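# Press the gauge pin on the magnet-marked post

## Task

Find the one post of the checking fixture that has a yellow magnet on it. Press that post's gauge pin fully home and keep it there for one second; after that the spring is allowed to push it back out. Do not disturb the other three pins, and do not move the magnet.

## Robot and tools

The robot has two UR20-type arms, left_arm and right_arm, each ending in a two-finger Robotiq 85 mm gripper with a wrist camera (cam_left_wrist and cam_right_wrist, both 896x504). The scene frame has its origin at table-top height midway between the nominal bases, +z pointing up and +x out over the table, and left_arm sits on the +y side. Calibrated bases: left_arm at (+0.060, +0.928, 0) and right_arm at (-0.064, -0.817, 0), each turned only slightly about z. Reported hand positions, velocities and Hand targets for an arm are in that arm's own base frame. Gripper axes: the fingers point along +z and open and close along y. end_effector_position is the point between closed pads, and closed fingertips extend about 19 mm beyond it. A camera block projects about 10 cm toward the gripper's +x.

execute_actions(actions, cameras): actions is a list of actions. Each action is a list of up to 15 rows, one control step (1/30 s) per row, and the last row is held until 15 steps have run. Every row has 18 numbers in [-1, 1] covering both arms: left dx, dy, dz, rx, ry, rz, gripper position, force_limit, speed, and then the same nine for the right arm. dx..rz are an offset, not a pose. They are measured along the axes of that arm's Hand target as it stood when the action began, and every row counts from that same start. The scale is 1.0 = 0.6 m or 180 degrees, and rx, ry, rz form one rotation vector. Sending the same offset again moves the arm further. Six zeros ask the arm to return to its current Hand target. Gripper position +1 is fully open (85 mm), about -0.8 brings the pads together, and -1 closes until blocked. force_limit and speed set grip strength and finger speed (about 20 to 150 mm/s), and both start at +1. Always resend the gripper numbers you want, because 0 is itself a command. An empty actions list just returns state and images.

move(target, speed, blend, stop_force, zero, blocking, cameras): target is either one 18-number row in the same layout or a list of up to 15 rows. Each row is an offset from the Hand targets as they stood at the start of the move, not from the row before it. speed is in m/s (0.002 to 0.5, default 0.25), and rotation speed is capped at twice that value in rad/s. blend is in metres and rounds corners in a list. stop_force (6 to 120 N, shared by both arms) ends an arm's path when the wrist sensor feels that much push against the direction of motion. Use it slowly, and never when the gripper rotates. zero=true re-zeroes the sensor before the move. blocking=false cannot be combined with stop_force. The result ends with a 'move:' line giving the outcome (done, off_target, moving, held, fault) and any limits that acted (paced = clipped, held = steps withheld). A result of done does not prove that nothing was touched.

wait(seconds 0-10) lets time pass while the last commands are held, which suits holding the pin down for a second. stop brakes a running move. zoom_image(camera, region [x0,y0,x1,y1], at most 504x504 px) magnifies the latest image from a wrist camera. zero_wrist_force(arm) tares the wrist sensor. read_manual returns licence text only. finished_scene(scene) ends the scene for good, so call it only once the pin has been held in.

Results report per-arm joint positions, joint torques (which include the arm's own weight), Hand target, end-effector pose, gripper position_measured in counts (3 = open, 230 = pads touching), object_status (0 moving, 1 blocked while opening, 2 blocked while closing, i.e. gripped, 3 at the requested position), and wrist force and torque in the gripper's own axes. A separate line gives the peak force since the previous report. Calls that ran actions also list the positions at some intermediate steps.

Motion notes: at each step the controller clips the commanded pose to within 150 mm and 16 degrees of the measured pose. Arms trail commands by about 0.2 s and may stop short of the target. If a gripper rests short, send the remaining distance as a new offset. To stop pushing on something, command the Hand target back behind the gripper. Keep paths away from an arm's own base. A clearance check blocks arm-to-arm approaches.

Safety: the arms are stiff. Press the pin slowly with a moderate stop_force, or with small offsets, aiming only a little past the point of full travel. Avoid hard hits and slams, keep the arms from touching each other, nothing may leave the table, and keep clear of the magnet and the other pins. Motors overheat if an arm holds a load or strains against an unreachable pose, giving a MOTOR HOT warning and at 85 °C a 30 to 60 s lockout. Thinking time also advances the simulation.

Each tool is called after ">>>" in YAML: its name, and indented under it one key for each argument.

## Session

>>> execute_actions:
  actions: []

Scene clock: 0.00 s.
left_arm: end_effector_position=(+1.6020, +0.5513, +0.3701) position_measured=3 object_status=3 end_effector_quat_wxyz=(-0.049, +0.940, +0.190, +0.279) | right_arm: end_effector_position=(+0.4481, +0.4679, +0.3319) position_measured=3 object_status=3 end_effector_quat_wxyz=(-0.272, +0.502, +0.649, +0.503)
Joint positions: left_arm=[0.193 -0.686 0.985 -2.439 -1.472 -3.319] | right_arm=[4.007 -1.969 -2.772 1.193 2.076 2.519]
Joint velocities: within noise
Joint torques (N m): no reading
Motor temperatures (°C): left_arm=[24 35 26 39 34 34] | right_arm=[28 36 36 37 34 38]
Wrist force (N): no reading
Wrist torque (N m): no reading
Wrist force, peak (N): no reading
Hand target: left_arm +1.6020, +0.5513, +0.3701; -0.049, +0.940, +0.190, +0.279 | right_arm +0.4481, +0.4679, +0.3319; -0.272, +0.502, +0.649, +0.503
Tool commands: left_gripper/position=+1.0 left_gripper/force_limit=+1.0 left_gripper/speed=+1.0 right_gripper/position=+1.0 right_gripper/force_limit=+1.0 right_gripper/speed=+1.0
camera_calibration:
cam_left_wrist: T_world_to_cam=[[0.280293, -0.958412, -0.0536799, 0.116052], [-0.933418, -0.259082, -0.248208, 1.75325], [0.223978, 0.119677, -0.967218, 0.0591769], [0, 0, 0, 1]] pos_world=[1.59073, 0.558378, 0.498636]
cam_right_wrist: T_world_to_cam=[[0.956599, -0.136766, 0.25732, -0.433429], [0.120666, -0.61786, -0.776974, 0.502416], [0.265252, 0.774302, -0.574541, -0.162497], [0, 0, 0, 1]] pos_world=[0.397096, 0.376966, 0.408533]

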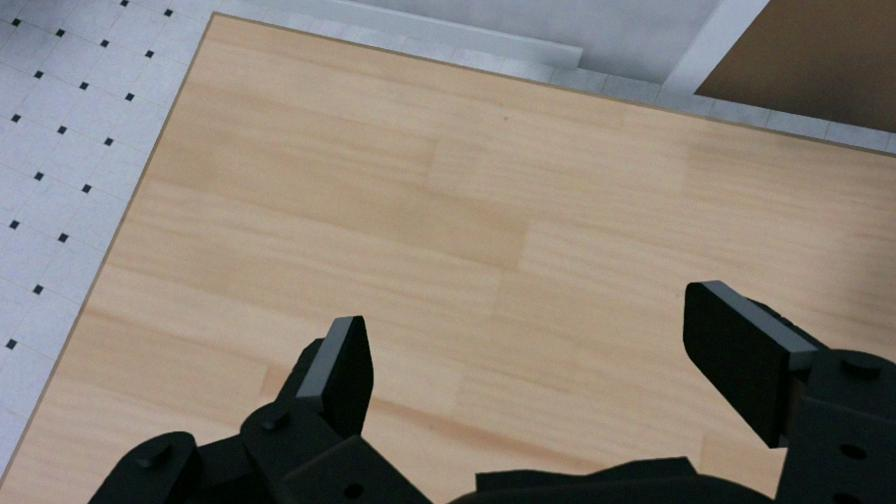

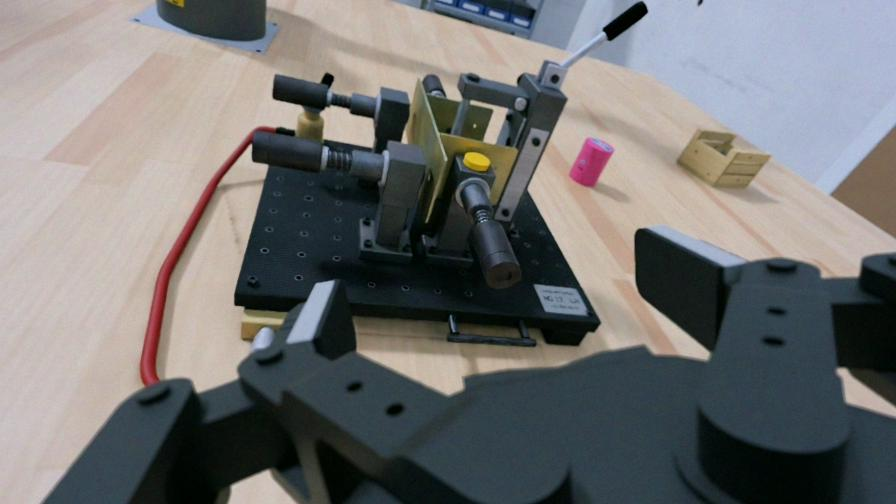

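>>> zoom_image:
  camera: "cam_right_wrist"
  region: [220, 60, 620, 360]

Scaled by 1.260 from the camera's 896x504 image, which has a finer 1280x720 frame.

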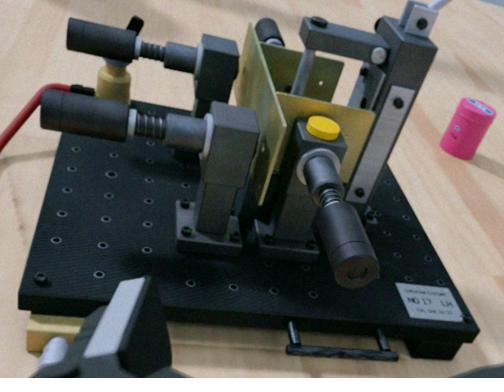

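>>> move:
  target:
    - [0,0,0,0,0,0,1,1,1,-0.2693,0.0724,0.3124,0.0271,0.1212,0.1219,-1,-1,0]
  cameras: ["cam_right_wrist"]

>>> zoom_image:
  camera: "cam_right_wrist"
  region: [200, 120, 704, 504]

Scene clock: 2.53 s.
left_arm: end_effector_position=(+1.6020, +0.5513, +0.3701) position_measured=3 object_status=3 end_effector_quat_wxyz=(-0.049, +0.940, +0.190, +0.279) | right_arm: end_effector_position=(+0.5138, +0.5255, +0.2306) position_measured=232 object_status=3 end_effector_quat_wxyz=(-0.395, +0.507, +0.579, +0.502)
Joint positions: left_arm=[0.193 -0.686 0.985 -2.439 -1.472 -3.319] | right_arm=[3.903 -2.347 -2.572 1.525 2.312 2.784]
Joint velocities: within noise
Joint torques (N m): left_arm=[-0.6 -281.19 -108.57 -11.8 1.51 0.25] | right_arm=[18.92 160.2 -23.68 -0.56 -2.65 -7.88]
Motor temperatures (°C): left_arm=[24 35 26 39 34 34] | right_arm=[28 36 36 37 34 38]
Wrist force (N): left_arm=[0.1 0.0 -0.3] | right_arm=[-0.7 -0.7 -0.7]
Wrist torque (N m): left_arm=[0.00 -0.01 0.00] | right_arm=[-0.34 0.36 -0.31]
Wrist force, peak (N): left_arm=[0.4 -0.4 -0.3] | right_arm=[-15.2 5.2 10.3]
Hand target: left_arm +1.6020, +0.5513, +0.3701; -0.049, +0.940, +0.190, +0.279 | right_arm +0.5138, +0.5255, +0.2307; -0.395, +0.507, +0.579, +0.502 (not the last commanded pose)
Off the commanded pose: left_arm 0.000 m, 0 deg | right_arm 0.118 m, 15 deg.
move: held (right_arm; a check stopped the path); limits=held
pose unreachable (right arm): on one or more control steps of this call, first in action 0 (counted from 0), this arm could not follow its commanded pose, so it was not sent that pose on those steps. It may still have moved: this result reports where it is.
cause: moving toward the commanded pose would bring two parts of the arm too close to each other (its gripper and another part of the arm, with joints 4 (wrist 1) to 6 (wrist 3) between them).
camera_calibration:
cam_right_wrist: T_world_to_cam=[[0.992431, -0.118164, 0.0334336, -0.438888], [-0.0242219, -0.455261, -0.890028, 0.466448], [0.12039, 0.882482, -0.454677, -0.292758], [0, 0, 0, 1]] pos_world=[0.48211, 0.418849, 0.296715]
Images, in order (width x height): cam_right_wrist 896x504.

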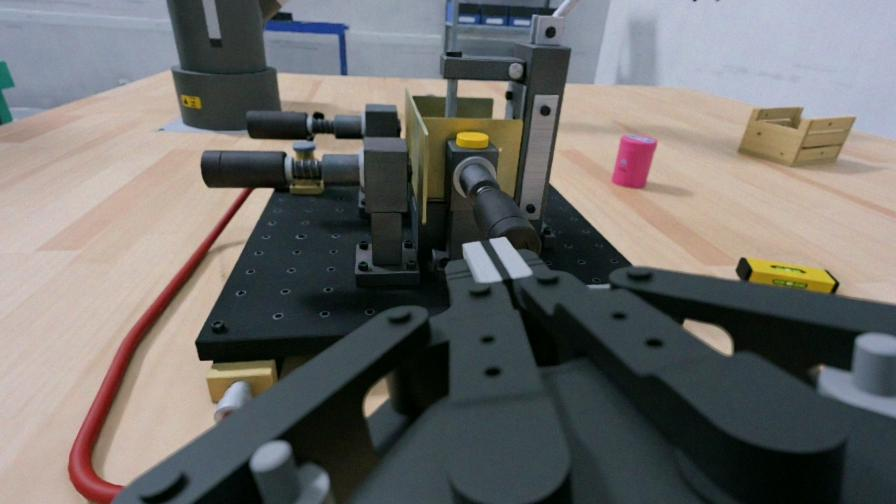

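Scaled by 1.000.

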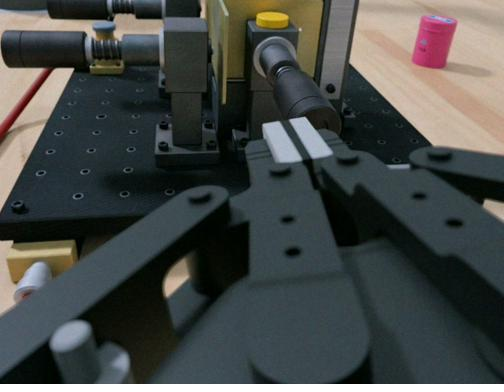

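>>> move:
  target:
    - [0,0,0,0,0,0,1,1,1,-0.0365,0.0652,0.1527,0,0,0,-1,-1,0]
    - [0,0,0,0,0,0,1,1,1,-0.0848,0.0547,0.1873,0,0,0,-1,-1,0]
  speed: 0.12
  blend: [0.01,0]
  cameras: ["cam_right_wrist"]

>>> zoom_image:
  camera: "cam_right_wrist"
  region: [340, 80, 640, 330]

Scene clock: 4.97 s.
left_arm: end_effector_position=(+1.6020, +0.5513, +0.3701) position_measured=3 object_status=3 end_effector_quat_wxyz=(-0.049, +0.940, +0.190, +0.279) | right_arm: end_effector_position=(+0.5608, +0.6254, +0.1669) position_measured=232 object_status=3 end_effector_quat_wxyz=(-0.395, +0.507, +0.579, +0.502)
Joint positions: left_arm=[0.193 -0.686 0.985 -2.439 -1.472 -3.319] | right_arm=[3.97 -2.437 -2.427 1.484 2.246 2.805]
Joint velocities: within noise
Joint torques (N m): left_arm=[3.83 -280.54 -109 -11.47 1.81 0.64] | right_arm=[26.31 136.45 12.22 12.57 -3.04 4.84]
Motor temperatures (°C): left_arm=[24 35 26 39 34 34] | right_arm=[28 36 36 37 34 38]
Wrist force (N): left_arm=[0.1 -0.1 -0.4] | right_arm=[-0.8 -1.1 -0.5]
Wrist torque (N m): left_arm=[-0.02 -0.02 0.00] | right_arm=[-0.30 0.43 -0.24]
Wrist force, peak (N): left_arm=[0.5 -0.2 -0.2] | right_arm=[-0.3 -1.4 -2.3]
Hand target: left_arm +1.6020, +0.5513, +0.3701; -0.049, +0.940, +0.190, +0.279 | right_arm +0.5608, +0.6255, +0.1667; -0.395, +0.507, +0.579, +0.502
Off the commanded pose: left_arm 0.000 m, 0 deg | right_arm 0.000 m, 0 deg.
move: done
camera_calibration:
cam_right_wrist: T_world_to_cam=[[0.992432, -0.118126, 0.0335556, -0.471593], [-0.0241112, -0.455381, -0.88997, 0.456342], [0.120409, 0.882425, -0.454782, -0.415539], [0, 0, 0, 1]] pos_world=[0.529062, 0.518784, 0.232976]
Images, in order (width x height): cam_right_wrist 896x504.

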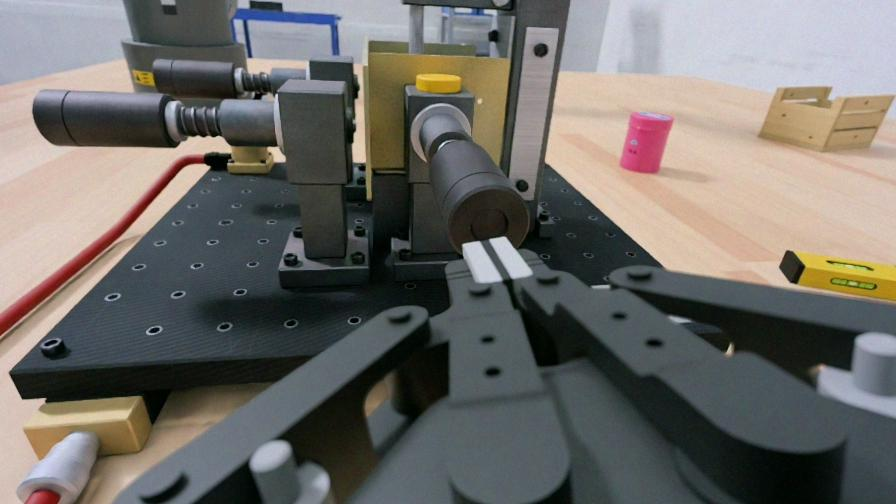

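Scaled by 1.680 from the camera's 896x504 image, which has a finer 1280x720 frame.

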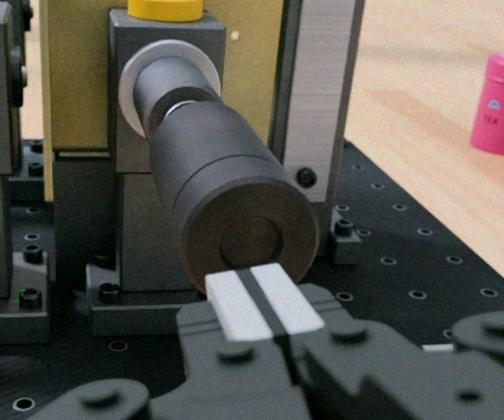

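>>> move:
  target:
    - [0,0,0,0,0,0,1,1,1,-0.0063,0.0073,0.0013,0,0,0,-1,-1,0]
    - [0,0,0,0,0,0,1,1,1,0.0255,0.0043,0.1652,0,0,0,-1,-1,0]
  speed: 0.02
  stop_force: 60
  cameras: ["cam_right_wrist"]

>>> zoom_image:
  camera: "cam_right_wrist"
  region: [340, 80, 640, 330]

Scene clock: 9.17 s.
left_arm: end_effector_position=(+1.6020, +0.5513, +0.3701) position_measured=3 object_status=3 end_effector_quat_wxyz=(-0.049, +0.940, +0.190, +0.279) | right_arm: end_effector_position=(+0.5647, +0.6791, +0.1641) position_measured=232 object_status=3 end_effector_quat_wxyz=(-0.395, +0.506, +0.579, +0.502)
Joint positions: left_arm=[0.193 -0.686 0.985 -2.439 -1.472 -3.319] | right_arm=[4.023 -2.435 -2.379 1.445 2.196 2.82]
Joint velocities: within noise
Joint torques (N m): left_arm=[5.67 -283.22 -112.75 -11.44 3.21 1.6] | right_arm=[12.45 162.34 6.03 6.67 0.14 -0.66]
Motor temperatures (°C): left_arm=[24 35 26 39 34 34] | right_arm=[28 36 36 37 34 38]
Wrist force (N): left_arm=[0.2 -0.1 0.0] | right_arm=[-2.3 -0.5 -11.3]
Wrist torque (N m): left_arm=[-0.02 -0.05 0.00] | right_arm=[-0.13 0.39 -0.18]
Wrist force, peak (N): left_arm=[0.1 0.5 -0.3] | right_arm=[-23.1 -9.2 -141.9]
Hand target: left_arm +1.6020, +0.5513, +0.3701; -0.049, +0.940, +0.190, +0.279 | right_arm +0.5647, +0.6791, +0.1641; -0.395, +0.506, +0.579, +0.502 (not the last commanded pose)
Tool commands: left_gripper/position=+1.0 left_gripper/force_limit=+1.0 left_gripper/speed=+1.0 right_gripper/position=-1.0 right_gripper/force_limit=-1.0 right_gripper/speed=+0.003922
Off the commanded pose: left_arm 0.000 m, 0 deg | right_arm 0.047 m, 0 deg.
FORCE FAULT: contact force on the right arm reached its limit, and that arm stopped. The contact can be on any part of that arm, not only on its tool. That arm's remaining commands of this call were not run. That arm is still stopped at the end of this call. That arm stays stopped for about 10 more seconds. Until then a move that you send moves the other arm only, and its call returns only when the move has ended. Once the stop has ended, the next robot result says so. If the stop ends while you think or write, that arm runs what you send next, counted from a new Hand target: where the arm stands when the stop ends. While its stop runs, that arm takes no new command, but its gripper still runs the gripper command that each later call begins with. Until it ends, the stop uses up actions while you think or wait. An arm that is not stopped still takes commands.
move: fault (right_arm); path passed 1 of 2 targets
camera_calibration:
cam_right_wrist: T_world_to_cam=[[0.992613, -0.116509, 0.0338369, -0.470327], [-0.023039, -0.454839, -0.890276, 0.477484], [0.119116, 0.88292, -0.454163, -0.464364], [0, 0, 0, 1]] pos_world=[0.533167, 0.572377, 0.23011]
Images, in order (width x height): cam_right_wrist 896x504.

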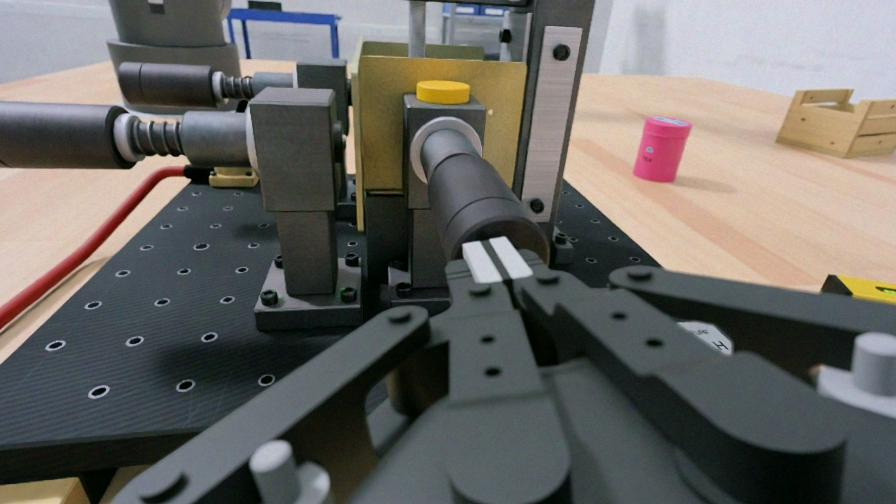

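Scaled by 1.680 from the camera's 896x504 image, which has a finer 1280x720 frame.

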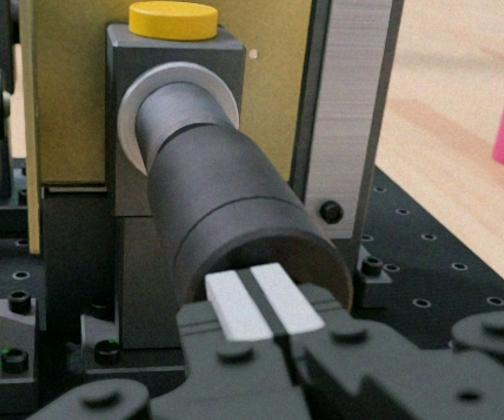

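>>> wait:
  seconds: 10
  cameras: ["cam_right_wrist"]

>>> zoom_image:
  camera: "cam_right_wrist"
  region: [340, 80, 640, 330]

Scene clock: 19.43 s.
left_arm: end_effector_position=(+1.6020, +0.5513, +0.3701) position_measured=3 object_status=3 end_effector_quat_wxyz=(-0.049, +0.940, +0.190, +0.279) | right_arm: end_effector_position=(+0.5647, +0.6791, +0.1641) position_measured=232 object_status=3 end_effector_quat_wxyz=(-0.395, +0.506, +0.579, +0.502)
Joint positions: left_arm=[0.193 -0.686 0.985 -2.439 -1.472 -3.319] | right_arm=[4.023 -2.435 -2.379 1.445 2.196 2.82]
Joint velocities: within noise
Joint torques (N m): left_arm=[9.93 -287.64 -119.35 -10.51 5.22 2.7] | right_arm=[9.29 167.01 8.64 6.14 0.24 -0.68]
Motor temperatures (°C): left_arm=[24 35 26 38 34 34] | right_arm=[28 35 36 37 34 38]
Wrist force (N): left_arm=[0.0 0.1 0.3] | right_arm=[-1.9 -0.9 -11.0]
Wrist torque (N m): left_arm=[0.02 -0.01 0.00] | right_arm=[-0.20 0.31 -0.18]
Wrist force, peak (N): left_arm=[0.5 -0.2 -0.3] | right_arm=[-1.9 -0.9 -11.3]
Hand target: left_arm +1.6020, +0.5513, +0.3701; -0.049, +0.940, +0.190, +0.279 | right_arm +0.5647, +0.6791, +0.1641; -0.395, +0.506, +0.579, +0.502 (not the last commanded pose)
Tool commands: left_gripper/position=+1.0 left_gripper/force_limit=+1.0 left_gripper/speed=+1.0 right_gripper/position=-1.0 right_gripper/force_limit=-1.0 right_gripper/speed=+0.003922
Off the commanded pose: left_arm 0.000 m, 0 deg | right_arm 0.047 m, 0 deg.
FORCE FAULT, CONTINUED: the right arm's stop, for the force fault that an earlier result reported, is over. The rest of the stop counts as 20 of the actions that you can send in this scene. During its stop the right arm's controller moved it back a little. That arm's target is now where it stood when the stop ended, not its last command. That arm accepts commands again.
wait: 10.00 s; at rest from the start
camera_calibration:
cam_right_wrist: T_world_to_cam=[[0.992613, -0.116509, 0.0338368, -0.470327], [-0.0230391, -0.454839, -0.890276, 0.477484], [0.119116, 0.88292, -0.454163, -0.464364], [0, 0, 0, 1]] pos_world=[0.533167, 0.572377, 0.23011]
Images, in order (width x height): cam_right_wrist 896x504.

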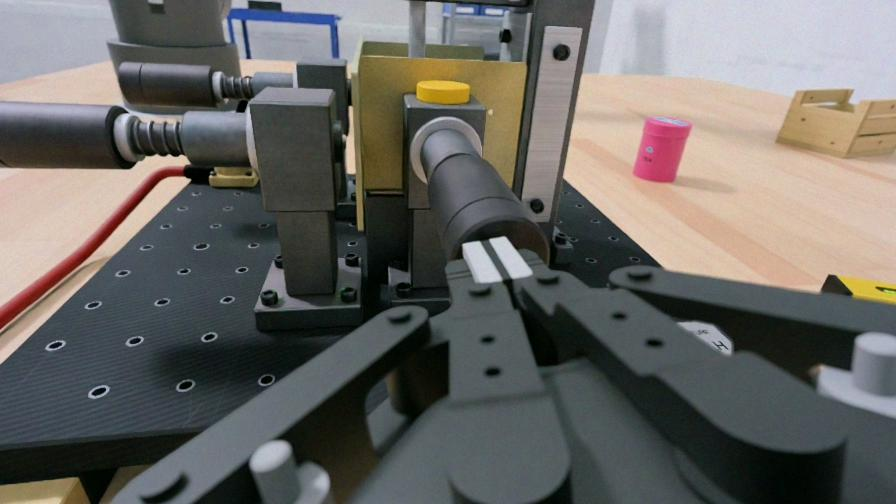

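Scaled by 1.680 from the camera's 896x504 image, which has a finer 1280x720 frame.

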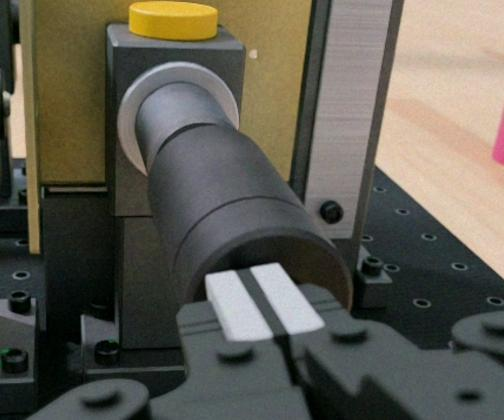

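>>> move:
  target: [0,0,0,0,0,0,1,1,1,0.0025,-0.0002,0.0131,0,0,0,-1,-1,0]
  speed: 0.003
  stop_force: 30
  cameras: []

>>> wait:
  seconds: 2
  cameras: ["cam_right_wrist"]

>>> zoom_image:
  camera: "cam_right_wrist"
  region: [340, 80, 640, 330]

Scene clock: 20.97 s.
left_arm: end_effector_position=(+1.6020, +0.5513, +0.3701) position_measured=3 object_status=3 end_effector_quat_wxyz=(-0.049, +0.940, +0.190, +0.279) | right_arm: end_effector_position=(+0.5647, +0.6811, +0.1641) position_measured=232 object_status=3 end_effector_quat_wxyz=(-0.395, +0.506, +0.579, +0.502)
Joint positions: left_arm=[0.193 -0.686 0.985 -2.439 -1.472 -3.319] | right_arm=[4.025 -2.435 -2.378 1.443 2.194 2.821]
Joint velocities: within noise
Joint torques (N m): left_arm=[13.77 -288.45 -118.56 -10.7 5.46 2.54] | right_arm=[10.7 178.43 18.95 2.54 4.71 2.42]
Motor temperatures (°C): left_arm=[24 35 26 38 34 34] | right_arm=[28 35 36 37 34 38]
Wrist force (N): left_arm=[0.2 0.0 -0.1] | right_arm=[-7.3 -2.7 -52.6]
Wrist torque (N m): left_arm=[0.00 -0.04 0.00] | right_arm=[-0.04 0.52 -0.20]
Wrist force, peak (N): left_arm=[0.3 -0.1 -0.5] | right_arm=[-7.3 -2.6 -52.8]
Hand target: left_arm +1.6020, +0.5513, +0.3701; -0.049, +0.940, +0.190, +0.279 | right_arm +0.5647, +0.6810, +0.1640; -0.395, +0.506, +0.579, +0.502 (not the last commanded pose)
Off the commanded pose: left_arm 0.000 m, 0 deg | right_arm 0.006 m, 0 deg.
move: contact (right_arm)
No camera images: "cameras" was empty.

Scene clock: 22.97 s.
left_arm: end_effector_position=(+1.6020, +0.5513, +0.3701) position_measured=3 object_status=3 end_effector_quat_wxyz=(-0.049, +0.940, +0.190, +0.279) | right_arm: end_effector_position=(+0.5647, +0.6810, +0.1641) position_measured=232 object_status=3 end_effector_quat_wxyz=(-0.395, +0.506, +0.579, +0.502)
Joint positions: left_arm=[0.193 -0.686 0.985 -2.439 -1.472 -3.319] | right_arm=[4.025 -2.435 -2.378 1.443 2.194 2.821]
Joint velocities: within noise
Joint torques (N m): left_arm=[5.38 -287.71 -117.15 -9.7 4.87 2.53] | right_arm=[4.25 159.12 10.53 5.04 5.48 -5.06]
Motor temperatures (°C): left_arm=[24 35 26 38 34 34] | right_arm=[28 35 36 37 34 38]
Wrist force (N): left_arm=[0.1 -0.2 -0.2] | right_arm=[-5.1 -3.5 -44.3]
Wrist torque (N m): left_arm=[-0.05 -0.02 0.00] | right_arm=[-0.09 0.45 -0.20]
Wrist force, peak (N): left_arm=[0.0 -0.6 0.1] | right_arm=[-7.1 -2.7 -52.7]
Hand target: left_arm +1.6020, +0.5513, +0.3701; -0.049, +0.940, +0.190, +0.279 | right_arm +0.5647, +0.6810, +0.1640; -0.395, +0.506, +0.579, +0.502 (not the last commanded pose)
Tool commands: left_gripper/position=+1.0 left_gripper/force_limit=+1.0 left_gripper/speed=+1.0 right_gripper/position=-1.0 right_gripper/force_limit=-1.0 right_gripper/speed=+0.0
Off the commanded pose: left_arm 0.000 m, 0 deg | right_arm 0.006 m, 0 deg.
wait: 2.00 s; at rest by 0.17 s
camera_calibration:
cam_right_wrist: T_world_to_cam=[[0.992611, -0.116531, 0.0338189, -0.470083], [-0.023068, -0.454859, -0.890265, 0.478363], [0.119127, 0.882906, -0.454186, -0.46605], [0, 0, 0, 1]] pos_world=[0.533163, 0.574287, 0.230094]
Images, in order (width x height): cam_right_wrist 896x504.

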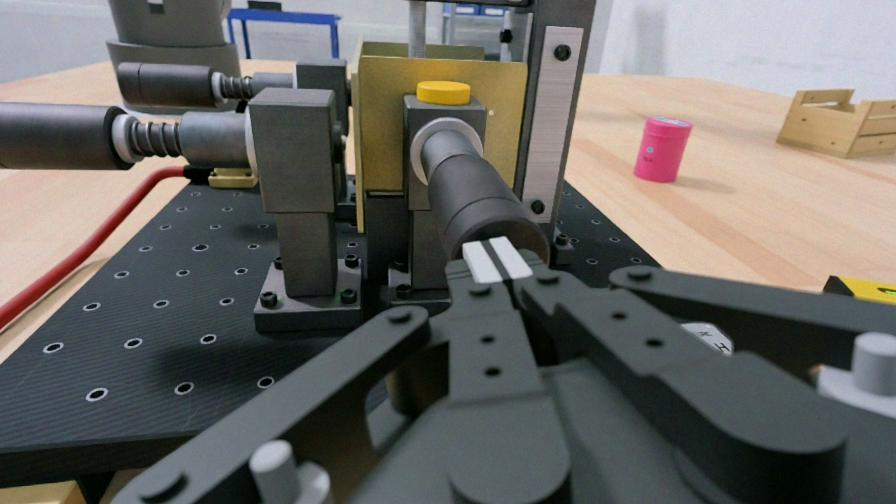

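Scaled by 1.680 from the camera's 896x504 image, which has a finer 1280x720 frame.

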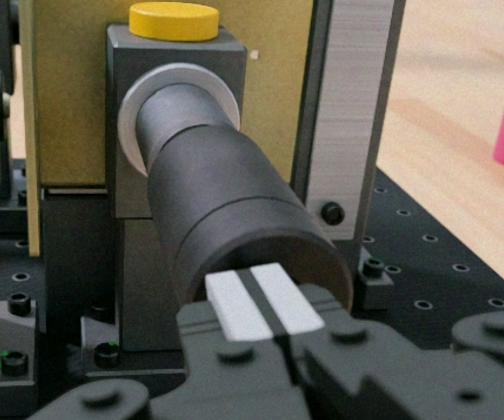

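>>> move:
  target: [0,0,0,0,0,0,1,1,1,-0.0255,0.0024,-0.131,0,0,0,-1,-1,0]
  speed: 0.06
  cameras: ["cam_right_wrist"]

>>> zoom_image:
  camera: "cam_right_wrist"
  region: [340, 80, 640, 330]

Scene clock: 25.27 s.
left_arm: end_effector_position=(+1.6020, +0.5513, +0.3701) position_measured=3 object_status=3 end_effector_quat_wxyz=(-0.049, +0.940, +0.190, +0.279) | right_arm: end_effector_position=(+0.5649, +0.6011, +0.1640) position_measured=232 object_status=3 end_effector_quat_wxyz=(-0.395, +0.506, +0.579, +0.502)
Joint positions: left_arm=[0.193 -0.686 0.985 -2.439 -1.472 -3.319] | right_arm=[3.936 -2.445 -2.437 1.495 2.281 2.794]
Joint velocities: within noise
Joint torques (N m): left_arm=[6.63 -285.97 -117.63 -10.77 5.56 1.63] | right_arm=[-17.14 140.27 -21.06 13.16 5.17 -6.62]
Motor temperatures (°C): left_arm=[24 35 26 38 34 34] | right_arm=[28 35 36 37 34 38]
Wrist force (N): left_arm=[0.2 0.1 -0.1] | right_arm=[0.0 -1.0 -0.1]
Wrist torque (N m): left_arm=[0.02 -0.04 -0.01] | right_arm=[-0.33 0.29 -0.29]
Wrist force, peak (N): left_arm=[0.3 0.0 -0.6] | right_arm=[-5.3 -3.2 -44.9]
Hand target: left_arm +1.6020, +0.5513, +0.3701; -0.049, +0.940, +0.190, +0.279 | right_arm +0.5649, +0.6009, +0.1640; -0.395, +0.506, +0.579, +0.502
Off the commanded pose: left_arm 0.000 m, 0 deg | right_arm 0.000 m, 0 deg.
move: done
camera_calibration:
cam_right_wrist: T_world_to_cam=[[0.99261, -0.11654, 0.0338201, -0.479521], [-0.0230715, -0.454862, -0.890263, 0.441931], [0.119135, 0.882904, -0.45419, -0.395518], [0, 0, 0, 1]] pos_world=[0.533293, 0.494339, 0.230011]
Images, in order (width x height): cam_right_wrist 896x504.

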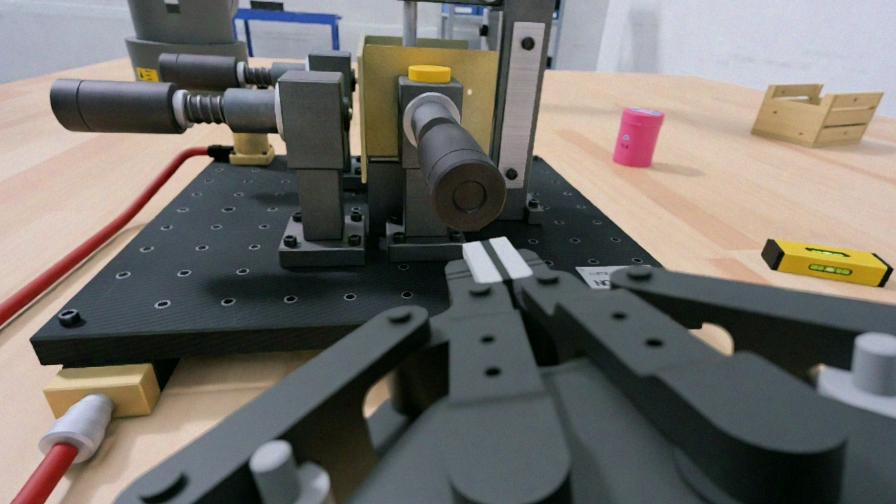

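Scaled by 1.680 from the camera's 896x504 image, which has a finer 1280x720 frame.

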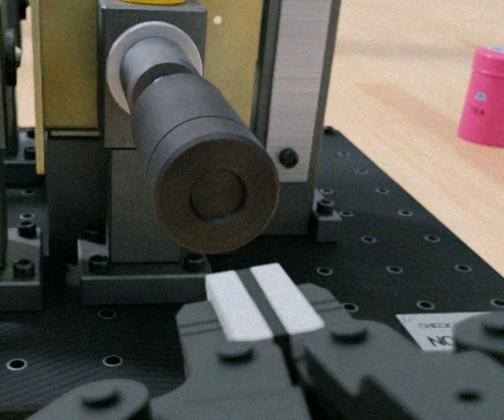

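>>> finished_scene:
  scene: 2

The scene is finished: the task was done.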